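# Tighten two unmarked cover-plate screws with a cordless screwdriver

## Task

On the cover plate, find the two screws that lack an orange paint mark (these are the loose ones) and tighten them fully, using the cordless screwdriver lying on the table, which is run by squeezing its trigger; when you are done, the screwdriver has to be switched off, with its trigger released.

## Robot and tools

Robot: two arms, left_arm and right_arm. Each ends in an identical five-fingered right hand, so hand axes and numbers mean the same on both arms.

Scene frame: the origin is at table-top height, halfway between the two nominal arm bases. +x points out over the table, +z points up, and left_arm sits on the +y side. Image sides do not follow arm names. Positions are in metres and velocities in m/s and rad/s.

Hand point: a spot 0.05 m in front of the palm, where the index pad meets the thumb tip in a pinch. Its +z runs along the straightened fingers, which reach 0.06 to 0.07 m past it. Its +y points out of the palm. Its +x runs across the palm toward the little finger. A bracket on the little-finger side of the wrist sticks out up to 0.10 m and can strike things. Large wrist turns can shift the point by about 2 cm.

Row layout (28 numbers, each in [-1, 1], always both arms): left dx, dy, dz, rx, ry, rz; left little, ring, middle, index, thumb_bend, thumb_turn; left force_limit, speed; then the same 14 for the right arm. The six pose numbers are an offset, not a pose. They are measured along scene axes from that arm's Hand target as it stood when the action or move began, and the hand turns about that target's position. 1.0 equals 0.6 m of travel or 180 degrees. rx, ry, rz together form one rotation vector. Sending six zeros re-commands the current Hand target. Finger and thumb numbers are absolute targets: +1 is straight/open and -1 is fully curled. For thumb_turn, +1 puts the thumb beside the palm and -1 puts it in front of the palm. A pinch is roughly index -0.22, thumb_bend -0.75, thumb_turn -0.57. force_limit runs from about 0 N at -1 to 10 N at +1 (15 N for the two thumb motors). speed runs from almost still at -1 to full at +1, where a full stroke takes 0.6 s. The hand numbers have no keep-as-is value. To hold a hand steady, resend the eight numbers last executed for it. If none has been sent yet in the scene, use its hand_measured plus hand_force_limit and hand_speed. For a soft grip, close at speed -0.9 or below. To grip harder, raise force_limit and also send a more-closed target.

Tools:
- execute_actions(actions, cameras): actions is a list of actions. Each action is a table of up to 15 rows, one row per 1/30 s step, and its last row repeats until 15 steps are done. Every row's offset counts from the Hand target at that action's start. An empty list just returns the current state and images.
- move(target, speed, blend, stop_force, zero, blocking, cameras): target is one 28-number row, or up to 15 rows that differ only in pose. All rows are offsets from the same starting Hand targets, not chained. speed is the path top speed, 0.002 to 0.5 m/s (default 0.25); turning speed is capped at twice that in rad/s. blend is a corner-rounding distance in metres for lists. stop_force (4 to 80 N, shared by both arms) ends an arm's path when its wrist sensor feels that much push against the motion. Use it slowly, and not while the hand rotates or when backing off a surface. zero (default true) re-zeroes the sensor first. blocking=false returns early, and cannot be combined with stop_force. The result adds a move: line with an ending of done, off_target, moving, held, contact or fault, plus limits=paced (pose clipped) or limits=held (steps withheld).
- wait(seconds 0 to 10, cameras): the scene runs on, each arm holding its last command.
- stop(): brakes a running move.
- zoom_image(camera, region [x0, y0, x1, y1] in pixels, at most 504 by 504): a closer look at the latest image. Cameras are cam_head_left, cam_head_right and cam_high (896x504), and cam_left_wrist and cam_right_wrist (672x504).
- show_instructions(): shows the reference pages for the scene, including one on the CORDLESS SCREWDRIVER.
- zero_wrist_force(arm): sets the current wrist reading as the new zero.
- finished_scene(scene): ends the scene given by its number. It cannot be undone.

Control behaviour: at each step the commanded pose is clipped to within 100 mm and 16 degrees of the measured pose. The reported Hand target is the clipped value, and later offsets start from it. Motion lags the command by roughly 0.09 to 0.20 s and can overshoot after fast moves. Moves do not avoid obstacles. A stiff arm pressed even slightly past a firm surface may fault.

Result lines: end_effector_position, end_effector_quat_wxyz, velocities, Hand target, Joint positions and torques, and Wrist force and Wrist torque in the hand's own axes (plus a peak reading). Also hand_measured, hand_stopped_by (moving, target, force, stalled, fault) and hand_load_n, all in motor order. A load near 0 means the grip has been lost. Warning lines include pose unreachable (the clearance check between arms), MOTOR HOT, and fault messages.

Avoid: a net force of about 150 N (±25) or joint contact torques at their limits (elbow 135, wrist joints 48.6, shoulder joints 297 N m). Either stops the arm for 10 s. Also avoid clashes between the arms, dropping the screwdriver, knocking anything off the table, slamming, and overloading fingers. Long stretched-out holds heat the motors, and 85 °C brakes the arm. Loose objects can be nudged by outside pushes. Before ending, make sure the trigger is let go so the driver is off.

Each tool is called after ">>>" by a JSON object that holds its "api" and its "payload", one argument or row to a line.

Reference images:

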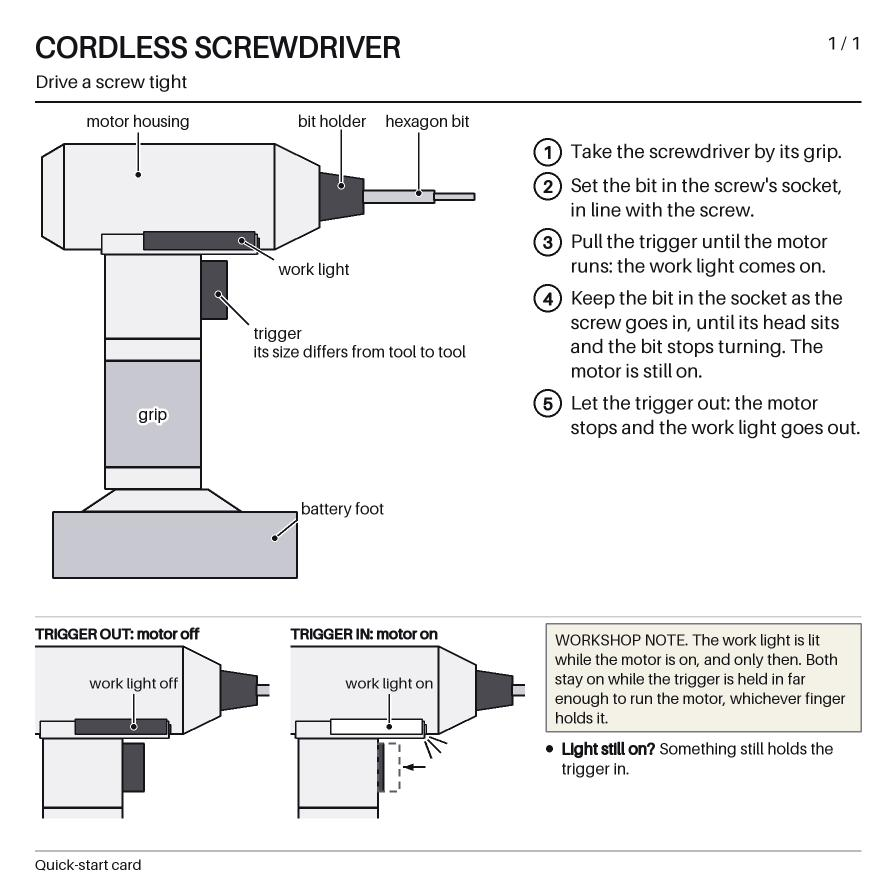

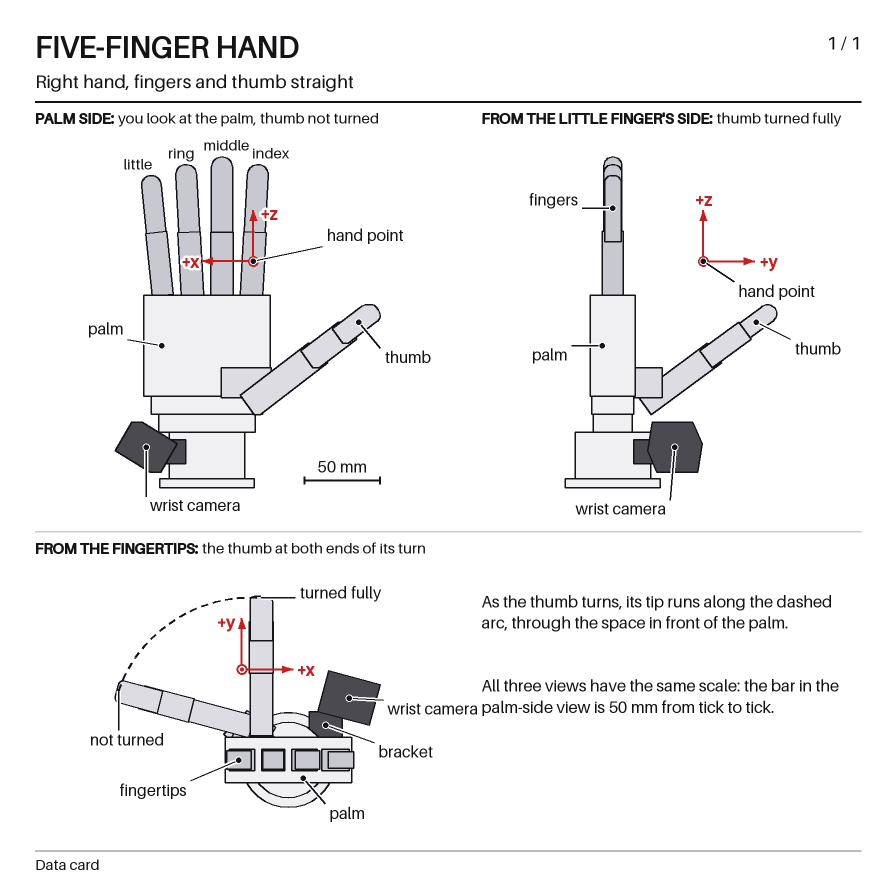

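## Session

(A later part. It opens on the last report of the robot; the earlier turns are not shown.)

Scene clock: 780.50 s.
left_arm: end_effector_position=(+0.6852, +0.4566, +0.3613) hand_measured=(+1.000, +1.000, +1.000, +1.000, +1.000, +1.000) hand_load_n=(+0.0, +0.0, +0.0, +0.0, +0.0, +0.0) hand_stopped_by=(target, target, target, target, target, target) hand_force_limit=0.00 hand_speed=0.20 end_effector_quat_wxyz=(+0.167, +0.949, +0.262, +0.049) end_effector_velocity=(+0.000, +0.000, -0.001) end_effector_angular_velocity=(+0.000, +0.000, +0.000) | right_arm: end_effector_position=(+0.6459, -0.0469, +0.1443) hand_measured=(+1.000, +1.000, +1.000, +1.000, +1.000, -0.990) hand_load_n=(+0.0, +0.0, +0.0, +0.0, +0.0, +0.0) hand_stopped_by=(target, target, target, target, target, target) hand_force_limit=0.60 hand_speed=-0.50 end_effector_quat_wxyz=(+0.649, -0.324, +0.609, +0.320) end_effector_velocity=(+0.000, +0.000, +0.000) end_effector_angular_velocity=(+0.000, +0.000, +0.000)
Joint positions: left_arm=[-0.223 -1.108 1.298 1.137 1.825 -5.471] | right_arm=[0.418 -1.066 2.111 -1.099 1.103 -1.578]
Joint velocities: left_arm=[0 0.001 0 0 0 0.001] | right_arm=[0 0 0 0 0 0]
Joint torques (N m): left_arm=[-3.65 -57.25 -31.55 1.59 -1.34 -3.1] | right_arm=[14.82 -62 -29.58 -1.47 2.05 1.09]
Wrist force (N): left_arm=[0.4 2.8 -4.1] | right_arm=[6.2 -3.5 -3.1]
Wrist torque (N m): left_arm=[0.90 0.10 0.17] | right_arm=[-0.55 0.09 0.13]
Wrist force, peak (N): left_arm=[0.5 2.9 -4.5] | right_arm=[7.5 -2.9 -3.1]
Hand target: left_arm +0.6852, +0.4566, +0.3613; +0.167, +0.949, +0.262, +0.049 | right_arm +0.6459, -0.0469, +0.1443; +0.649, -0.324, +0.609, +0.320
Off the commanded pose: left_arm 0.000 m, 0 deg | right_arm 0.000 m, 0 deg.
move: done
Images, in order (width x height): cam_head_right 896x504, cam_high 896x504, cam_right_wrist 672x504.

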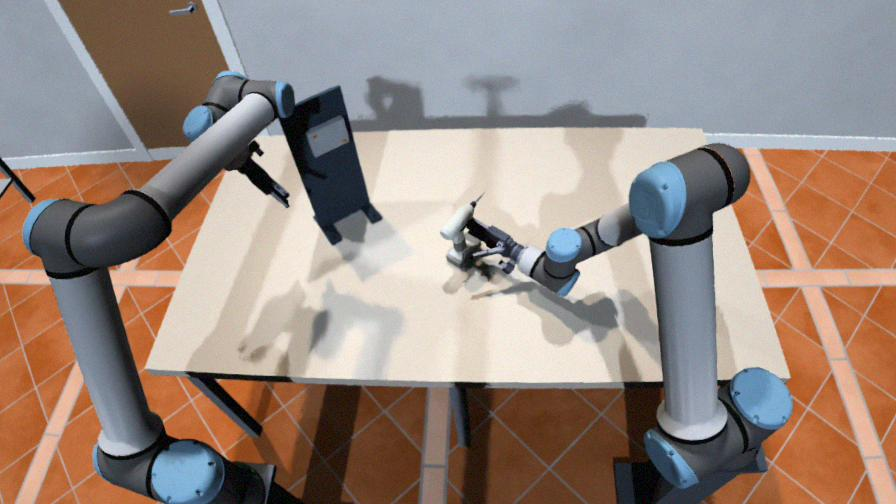

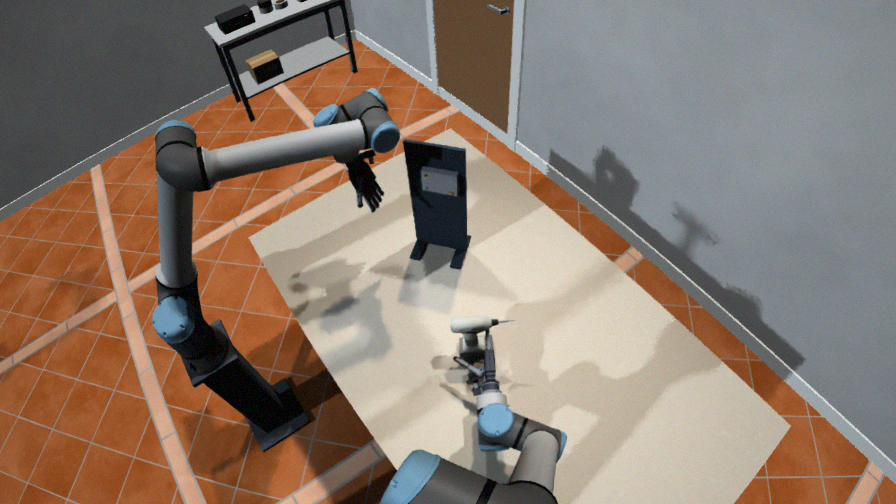

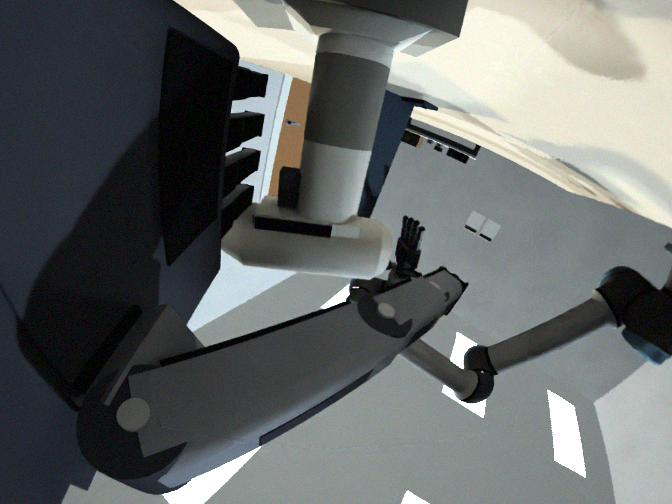

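>>> {"api": "move", "payload": {
  "target": [
    [0,0,0,0,0,0,1,1,1,1,1,1,0,0.2,0.0203,-0.0146,0,0,0,0,1,1,1,1,1,-0.99,0.6,-0.5],
    [0,0,0,0,0,0,1,1,1,1,1,1,0,0.2,-0.056,-0.1246,0.01,0,0,0,1,1,1,1,1,-0.99,0.6,-0.5]
  ],
  "speed": 0.03,
  "stop_force": 4,
  "cameras": ["cam_high","cam_head_right"]
}}

>>> {"api": "zoom_image", "payload": {
  "camera": "cam_high",
  "region": [400, 240, 560, 400]
}}

>>> {"api": "zoom_image", "payload": {
  "camera": "cam_head_right",
  "region": [420, 180, 540, 290]
}}

Scene clock: 785.07 s.
left_arm: end_effector_position=(+0.6852, +0.4566, +0.3613) hand_measured=(+1.000, +1.000, +1.000, +1.000, +1.000, +1.000) hand_load_n=(+0.0, +0.0, +0.0, +0.0, +0.0, +0.0) hand_stopped_by=(target, target, target, target, target, target) hand_force_limit=0.00 hand_speed=0.20 end_effector_quat_wxyz=(+0.167, +0.949, +0.262, +0.049) end_effector_velocity=(+0.000, +0.000, +0.000) end_effector_angular_velocity=(+0.001, +0.000, +0.001) | right_arm: end_effector_position=(+0.6123, -0.1216, +0.1503) hand_measured=(+1.000, +1.000, +1.000, +1.000, +1.000, -0.990) hand_load_n=(+0.0, +0.0, +0.0, +0.0, +0.0, +0.0) hand_stopped_by=(target, target, target, target, target, target) hand_force_limit=0.60 hand_speed=-0.50 end_effector_quat_wxyz=(+0.649, -0.324, +0.609, +0.320) end_effector_velocity=(+0.000, +0.000, +0.000) end_effector_angular_velocity=(+0.000, +0.000, +0.000)
Joint positions: left_arm=[-0.223 -1.108 1.298 1.137 1.825 -5.471] | right_arm=[0.32 -1.151 2.261 -1.167 1.005 -1.572]
Joint velocities: left_arm=[-0.001 0 0 0 -0.001 -0.002] | right_arm=[0 0 0 -0.001 0 0]
Joint torques (N m): left_arm=[-0.15 -56.87 -30.44 1.9 -1.13 -2.82] | right_arm=[15.11 -48.82 -24.58 -0.08 2.24 -0.18]
Wrist force (N): left_arm=[0.6 2.9 -4.0] | right_arm=[2.1 -3.8 -2.9]
Wrist torque (N m): left_arm=[0.92 0.07 0.20] | right_arm=[-0.58 -0.07 -0.11]
Wrist force, peak (N): left_arm=[0.6 2.7 -4.7] | right_arm=[7.3 -3.2 -2.8]
Hand target: left_arm +0.6852, +0.4566, +0.3613; +0.167, +0.949, +0.262, +0.049 | right_arm +0.6123, -0.1216, +0.1503; +0.649, -0.324, +0.609, +0.320
Off the commanded pose: left_arm 0.000 m, 0 deg | right_arm 0.000 m, 0 deg.
move: done
Images, in order (width x height): cam_head_right 896x504, cam_high 896x504.

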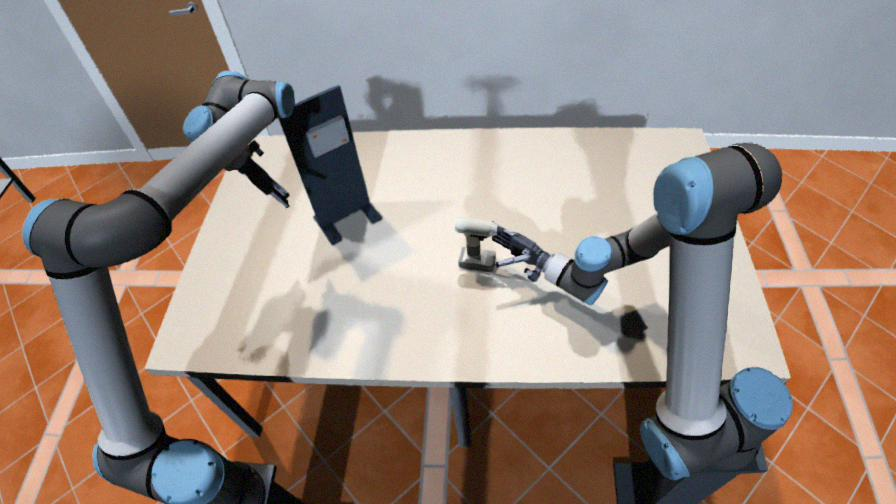

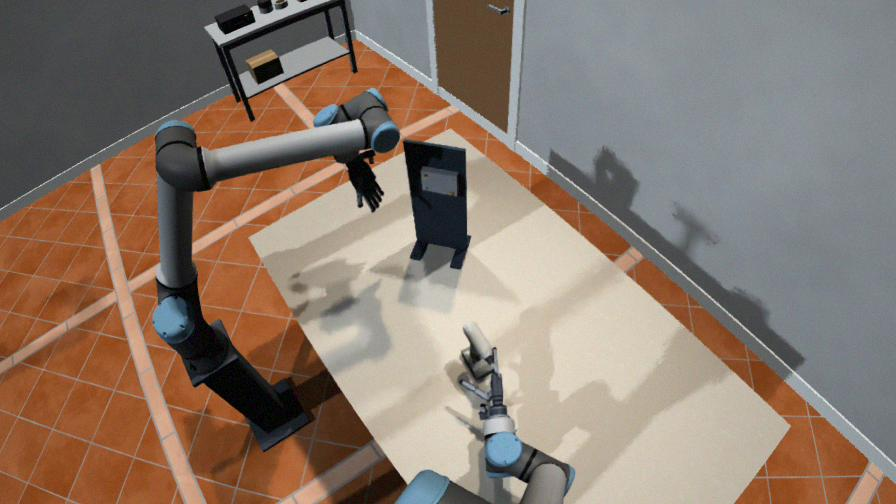

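Scaled by 3.150.

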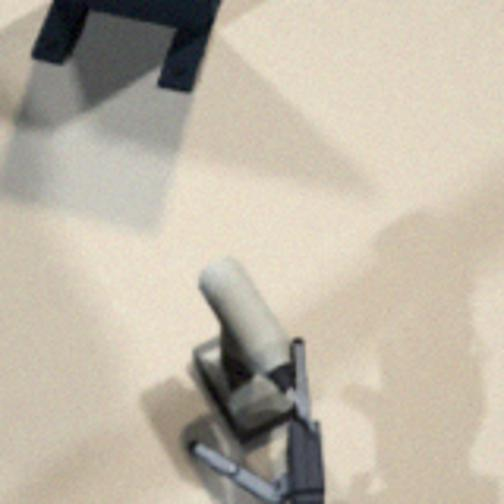

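Scaled by 4.200.

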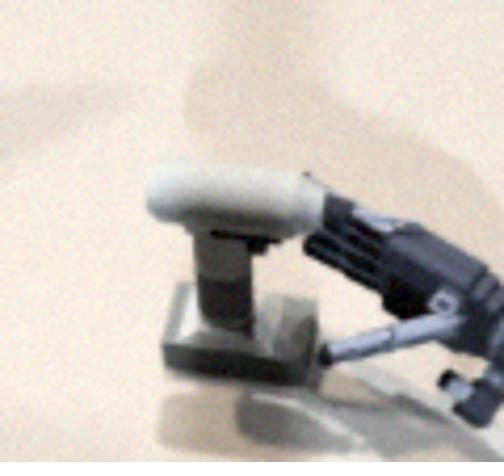

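>>> {"api": "move", "payload": {
  "target": [0,0,0,0,0,0,1,1,1,1,1,1,0,0.2,0,0,-0.03,0,0,0,1,1,1,1,1,-0.99,0.6,-0.5],
  "speed": 0.015,
  "stop_force": 5,
  "cameras": ["cam_high","cam_head_right","cam_head_left"]
}}

>>> {"api": "zoom_image", "payload": {
  "camera": "cam_high",
  "region": [440, 310, 540, 410]
}}

>>> {"api": "zoom_image", "payload": {
  "camera": "cam_head_right",
  "region": [440, 200, 560, 290]
}}

Scene clock: 787.43 s.
left_arm: end_effector_position=(+0.6852, +0.4566, +0.3613) hand_measured=(+1.000, +1.000, +1.000, +1.000, +1.000, +1.000) hand_load_n=(+0.0, +0.0, +0.0, +0.0, +0.0, +0.0) hand_stopped_by=(target, target, target, target, target, target) hand_force_limit=0.00 hand_speed=0.20 end_effector_quat_wxyz=(+0.167, +0.949, +0.262, +0.049) end_effector_velocity=(+0.000, +0.000, +0.000) end_effector_angular_velocity=(+0.000, +0.000, -0.001) | right_arm: end_effector_position=(+0.6123, -0.1216, +0.1323) hand_measured=(+1.000, +1.000, +1.000, +1.000, +1.000, -0.990) hand_load_n=(+0.0, +0.0, +0.0, +0.0, +0.0, -0.5) hand_stopped_by=(target, target, target, target, target, target) hand_force_limit=0.60 hand_speed=-0.50 end_effector_quat_wxyz=(+0.649, -0.324, +0.609, +0.320) end_effector_velocity=(+0.000, +0.000, +0.000) end_effector_angular_velocity=(+0.000, +0.000, +0.000)
Joint positions: left_arm=[-0.223 -1.108 1.298 1.137 1.825 -5.471] | right_arm=[0.32 -1.117 2.264 -1.204 1.005 -1.572]
Joint velocities: left_arm=[0 0 0 0 0 0.001] | right_arm=[0 0 0 0 0 0]
Joint torques (N m): left_arm=[4.42 -58.81 -31.13 2.07 -1.53 -3.13] | right_arm=[14.21 -69.11 -18.27 0.16 2.12 0.41]
Wrist force (N): left_arm=[0.3 2.9 -3.9] | right_arm=[1.9 -3.8 -2.5]
Wrist torque (N m): left_arm=[0.91 0.10 0.17] | right_arm=[-0.60 -0.05 -0.12]
Wrist force, peak (N): left_arm=[0.3 2.9 -4.4] | right_arm=[2.4 -3.5 -3.0]
Hand target: left_arm +0.6852, +0.4566, +0.3613; +0.167, +0.949, +0.262, +0.049 | right_arm +0.6123, -0.1216, +0.1323; +0.649, -0.324, +0.609, +0.320
Off the commanded pose: left_arm 0.000 m, 0 deg | right_arm 0.000 m, 0 deg.
move: done
Images, in order (width x height): cam_head_left 896x504, cam_head_right 896x504, cam_high 896x504.

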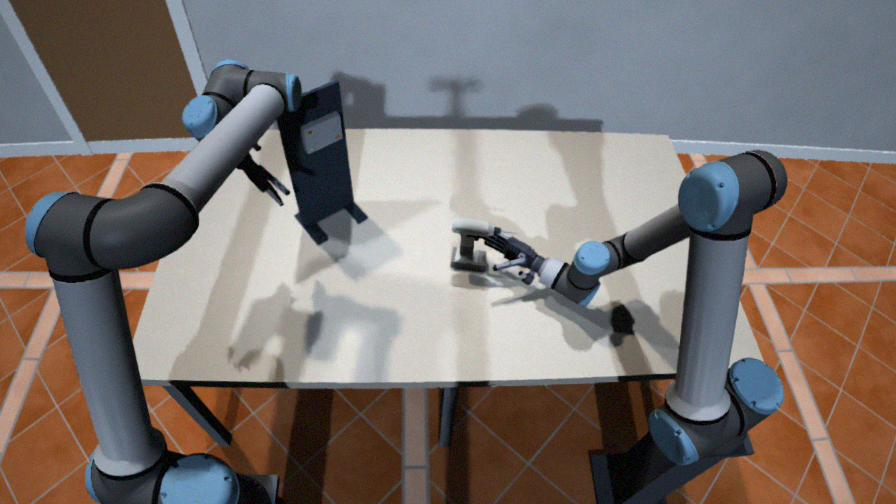

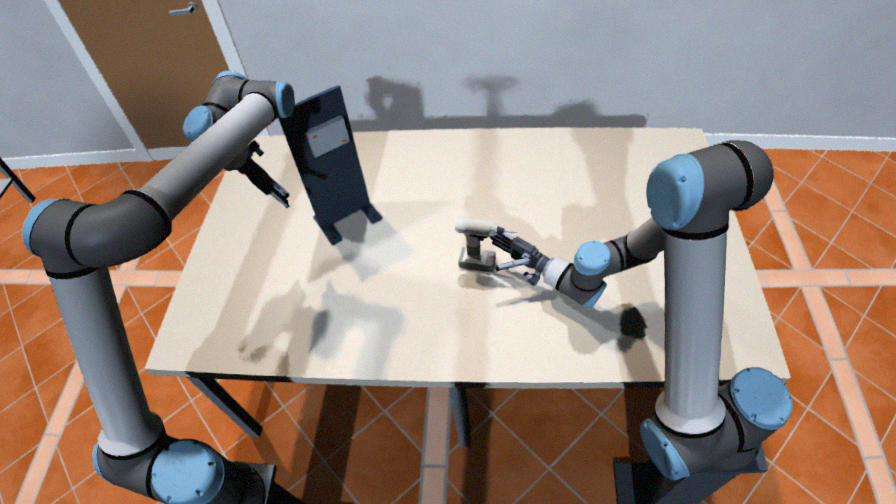

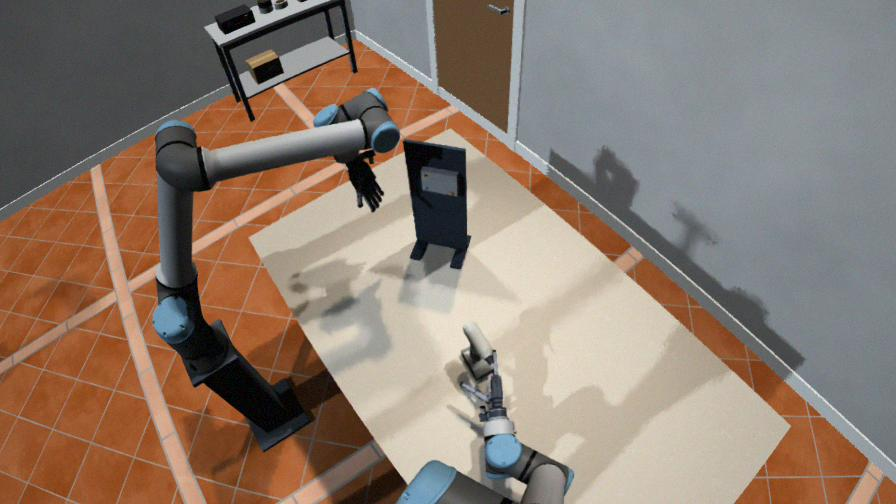

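Scaled by 5.040.

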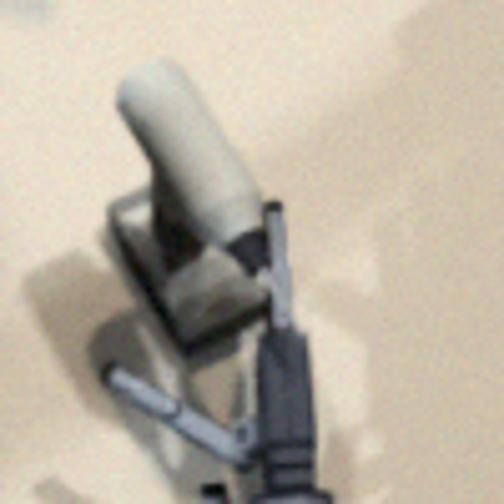

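Scaled by 4.200.

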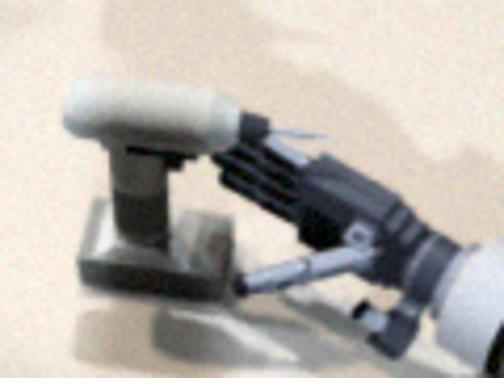

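>>> {"api": "move", "payload": {
  "target": [0,0,0,0,0,0,1,1,1,1,1,1,0,0.2,-0.0382,-0.0545,-0.0033,0,0,0,1,1,1,1,1,-0.99,0.6,-0.5],
  "speed": 0.04,
  "stop_force": 4,
  "cameras": ["cam_high","cam_head_right"]
}}

>>> {"api": "zoom_image", "payload": {
  "camera": "cam_high",
  "region": [440, 310, 540, 410]
}}

>>> {"api": "zoom_image", "payload": {
  "camera": "cam_head_right",
  "region": [440, 200, 560, 290]
}}

Scene clock: 789.73 s.
left_arm: end_effector_position=(+0.6852, +0.4566, +0.3613) hand_measured=(+1.000, +1.000, +1.000, +1.000, +1.000, +1.000) hand_load_n=(+0.0, +0.0, +0.0, +0.0, +0.0, +0.0) hand_stopped_by=(target, target, target, target, target, target) hand_force_limit=0.00 hand_speed=0.20 end_effector_quat_wxyz=(+0.167, +0.949, +0.262, +0.049) end_effector_velocity=(+0.000, +0.000, +0.000) end_effector_angular_velocity=(+0.001, -0.001, -0.001) | right_arm: end_effector_position=(+0.5894, -0.1543, +0.1303) hand_measured=(+1.000, +1.000, +1.000, +1.000, +1.000, -0.990) hand_load_n=(-0.5, +0.0, +0.0, +0.0, +0.0, +0.0) hand_stopped_by=(target, target, target, target, target, target) hand_force_limit=0.60 hand_speed=-0.50 end_effector_quat_wxyz=(+0.649, -0.324, +0.609, +0.320) end_effector_velocity=(+0.000, +0.000, +0.000) end_effector_angular_velocity=(+0.000, +0.001, +0.000)
Joint positions: left_arm=[-0.223 -1.108 1.298 1.137 1.825 -5.471] | right_arm=[0.274 -1.148 2.34 -1.251 0.959 -1.568]
Joint velocities: left_arm=[-0.001 0 0 0 0 0.001] | right_arm=[0 0.001 0 0 0 0]
Joint torques (N m): left_arm=[6.44 -59.1 -32.42 2.51 -1.05 -2.76] | right_arm=[14.2 -45.29 -21.11 -0.03 2.12 -0.43]
Wrist force (N): left_arm=[0.5 2.4 -4.1] | right_arm=[2.0 -3.6 -3.0]
Wrist torque (N m): left_arm=[0.86 0.08 0.18] | right_arm=[-0.55 -0.07 -0.10]
Wrist force, peak (N): left_arm=[0.2 3.0 -4.5] | right_arm=[2.5 -3.8 -2.6]
Hand target: left_arm +0.6852, +0.4566, +0.3613; +0.167, +0.949, +0.262, +0.049 | right_arm +0.5894, -0.1543, +0.1303; +0.649, -0.324, +0.609, +0.320
Off the commanded pose: left_arm 0.000 m, 0 deg | right_arm 0.000 m, 0 deg.
move: done
Images, in order (width x height): cam_head_right 896x504, cam_high 896x504.

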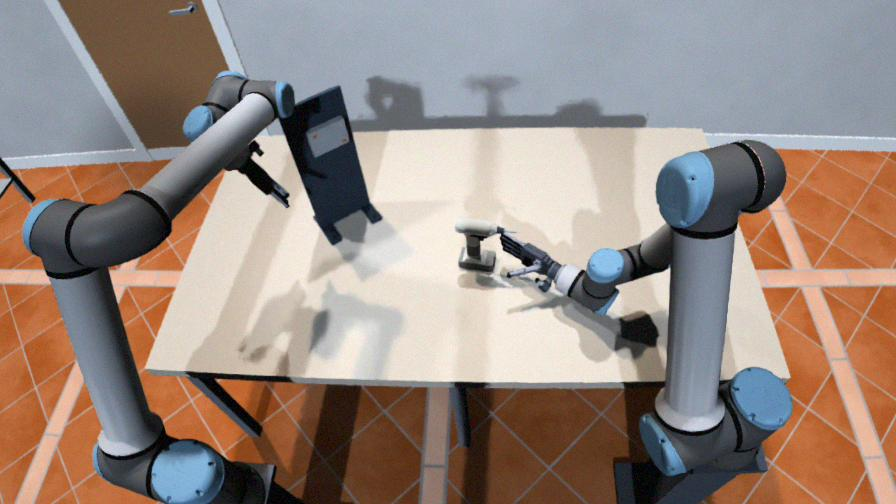

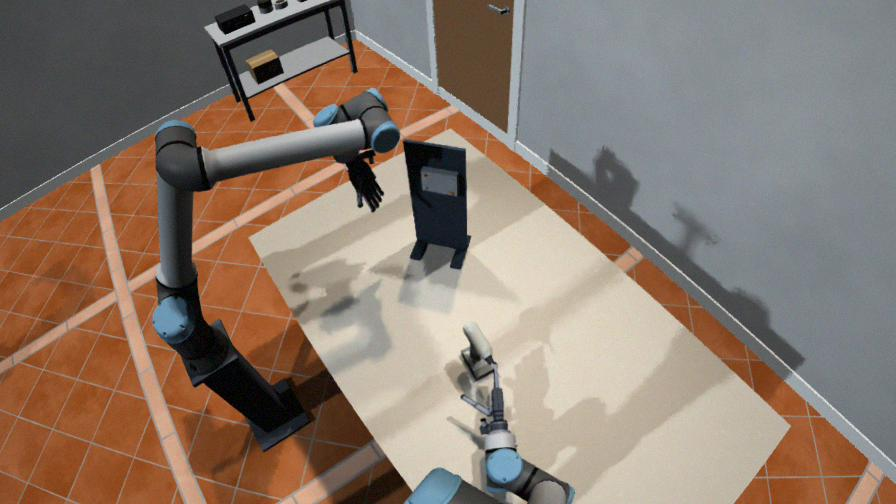

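Scaled by 5.040.

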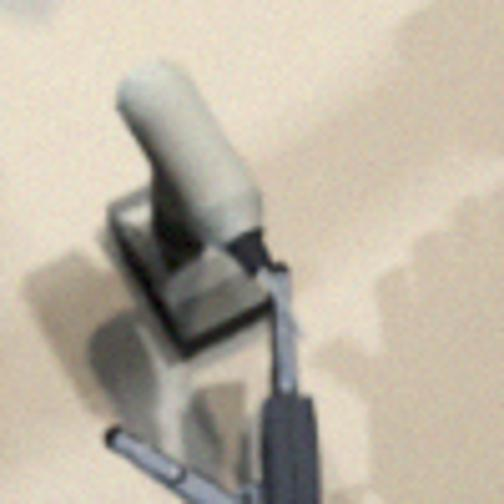

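Scaled by 4.200.

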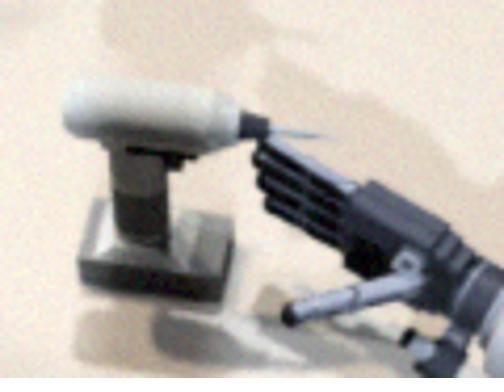

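Free now; the tool stands still and off. Retreat further and verify.

>>> {"api": "move", "payload": {
  "target": [0,0,0,0,0,0,1,1,1,1,1,1,0,0.2,-0.0955,-0.1362,-0.0083,0,0,0,1,1,1,1,1,-0.99,0.6,-0.5],
  "speed": 0.1,
  "cameras": ["cam_high","cam_head_right","cam_left_wrist"]
}}

>>> {"api": "zoom_image", "payload": {
  "camera": "cam_head_right",
  "region": [440, 200, 560, 290]
}}

>>> {"api": "zoom_image", "payload": {
  "camera": "cam_left_wrist",
  "region": [390, 200, 510, 350]
}}

>>> {"api": "zoom_image", "payload": {
  "camera": "cam_high",
  "region": [400, 140, 510, 410]
}}

Scene clock: 791.30 s.
left_arm: end_effector_position=(+0.6852, +0.4566, +0.3613) hand_measured=(+1.000, +1.000, +1.000, +1.000, +1.000, +1.000) hand_load_n=(+0.0, +0.0, +0.0, -0.5, +0.0, +0.0) hand_stopped_by=(target, target, target, target, target, target) hand_force_limit=0.00 hand_speed=0.20 end_effector_quat_wxyz=(+0.167, +0.949, +0.262, +0.049) end_effector_velocity=(+0.000, +0.001, +0.000) end_effector_angular_velocity=(+0.000, +0.000, +0.001) | right_arm: end_effector_position=(+0.5322, -0.2359, +0.1255) hand_measured=(+1.000, +1.000, +1.000, +1.000, +1.000, -0.990) hand_load_n=(+0.0, +0.0, +0.0, +0.0, +0.0, -0.5) hand_stopped_by=(target, target, target, target, target, target) hand_force_limit=0.60 hand_speed=-0.50 end_effector_quat_wxyz=(+0.649, -0.324, +0.609, +0.320) end_effector_velocity=(+0.000, +0.000, -0.001) end_effector_angular_velocity=(-0.001, +0.002, +0.000)
Joint positions: left_arm=[-0.223 -1.108 1.298 1.137 1.825 -5.471] | right_arm=[0.12 -1.218 2.529 -1.378 0.806 -1.555]
Joint velocities: left_arm=[0.001 0 0 0 0 0] | right_arm=[0 0.001 0 0.002 0 0]
Joint torques (N m): left_arm=[3.87 -59.91 -32.64 2.24 -0.89 -2.5] | right_arm=[5.39 -37.15 -12.48 0.38 1.71 -0.7]
Wrist force (N): left_arm=[0.1 2.8 -3.9] | right_arm=[1.6 -3.4 -2.4]
Wrist torque (N m): left_arm=[0.89 0.14 0.16] | right_arm=[-0.54 -0.03 -0.13]
Wrist force, peak (N): left_arm=[0.3 2.9 -4.4] | right_arm=[1.6 -3.6 -4.0]
Hand target: left_arm +0.6852, +0.4566, +0.3613; +0.167, +0.949, +0.262, +0.049 | right_arm +0.5321, -0.2359, +0.1254; +0.649, -0.324, +0.609, +0.320
Off the commanded pose: left_arm 0.000 m, 0 deg | right_arm 0.000 m, 0 deg.
move: done
Images, in order (width x height): cam_head_right 896x504, cam_high 896x504, cam_left_wrist 672x504.

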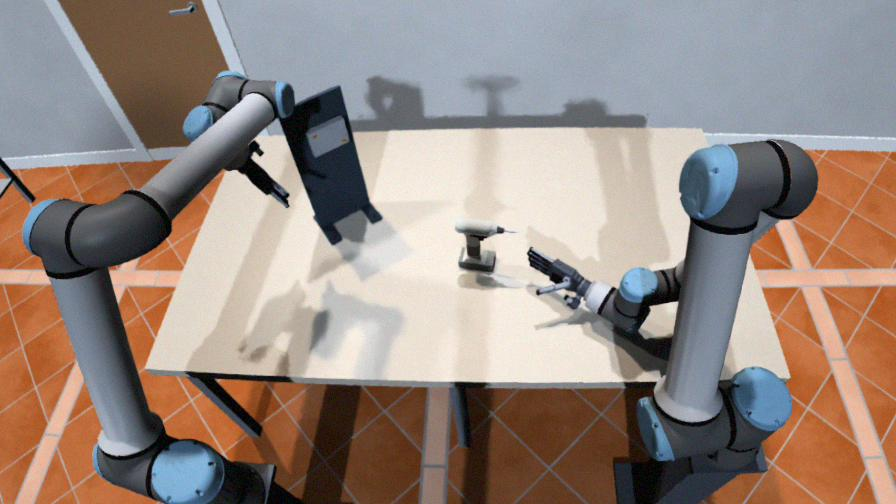

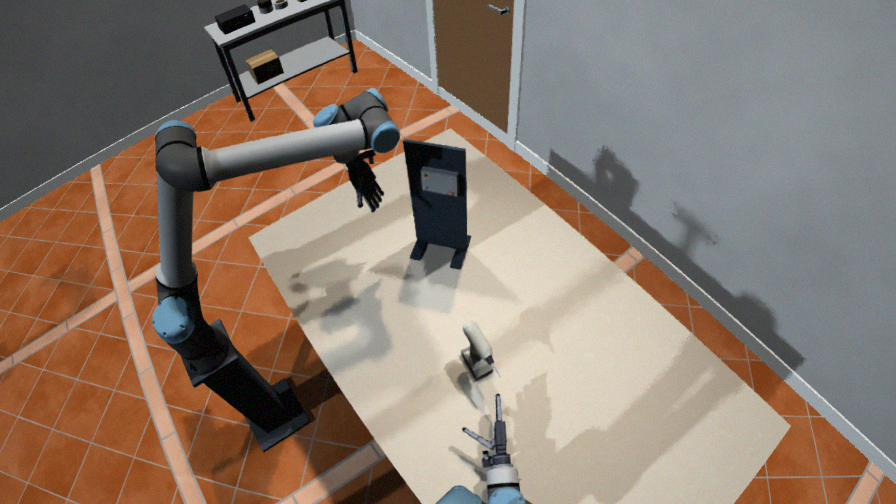

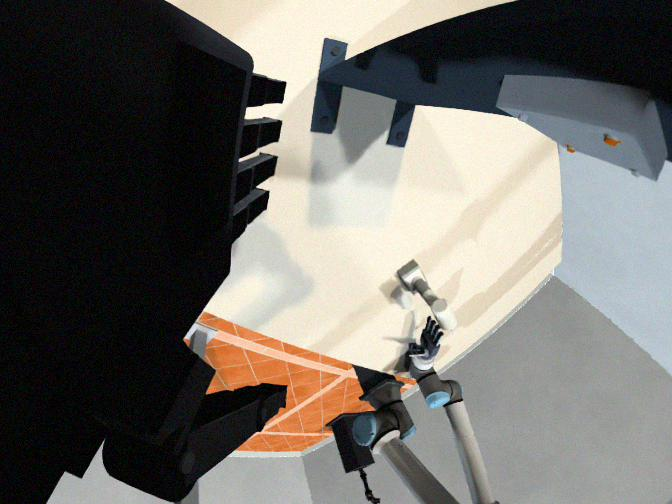

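Scaled by 4.200.

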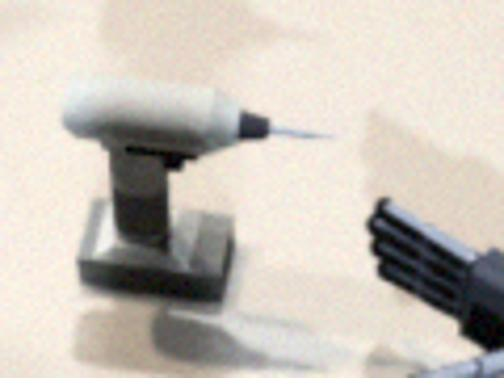

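Scaled by 3.360 from the camera's 672x504 image, which has a finer 960x720 frame.

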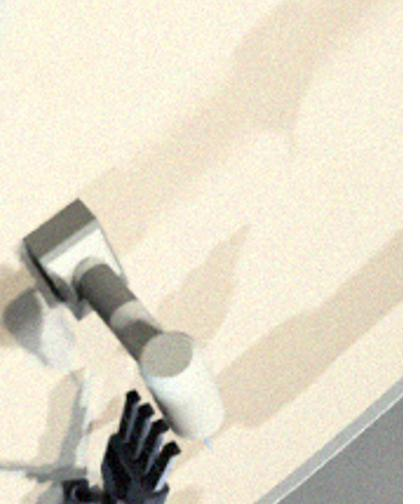

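Scaled by 1.867.

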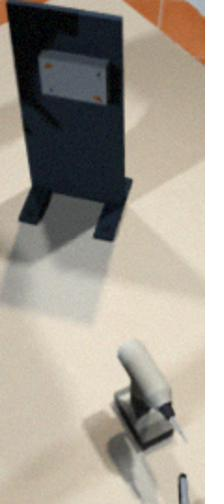

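>>> {"api": "finished_scene", "payload": {
  "scene": 1
}}

The scene is finished: the task was done.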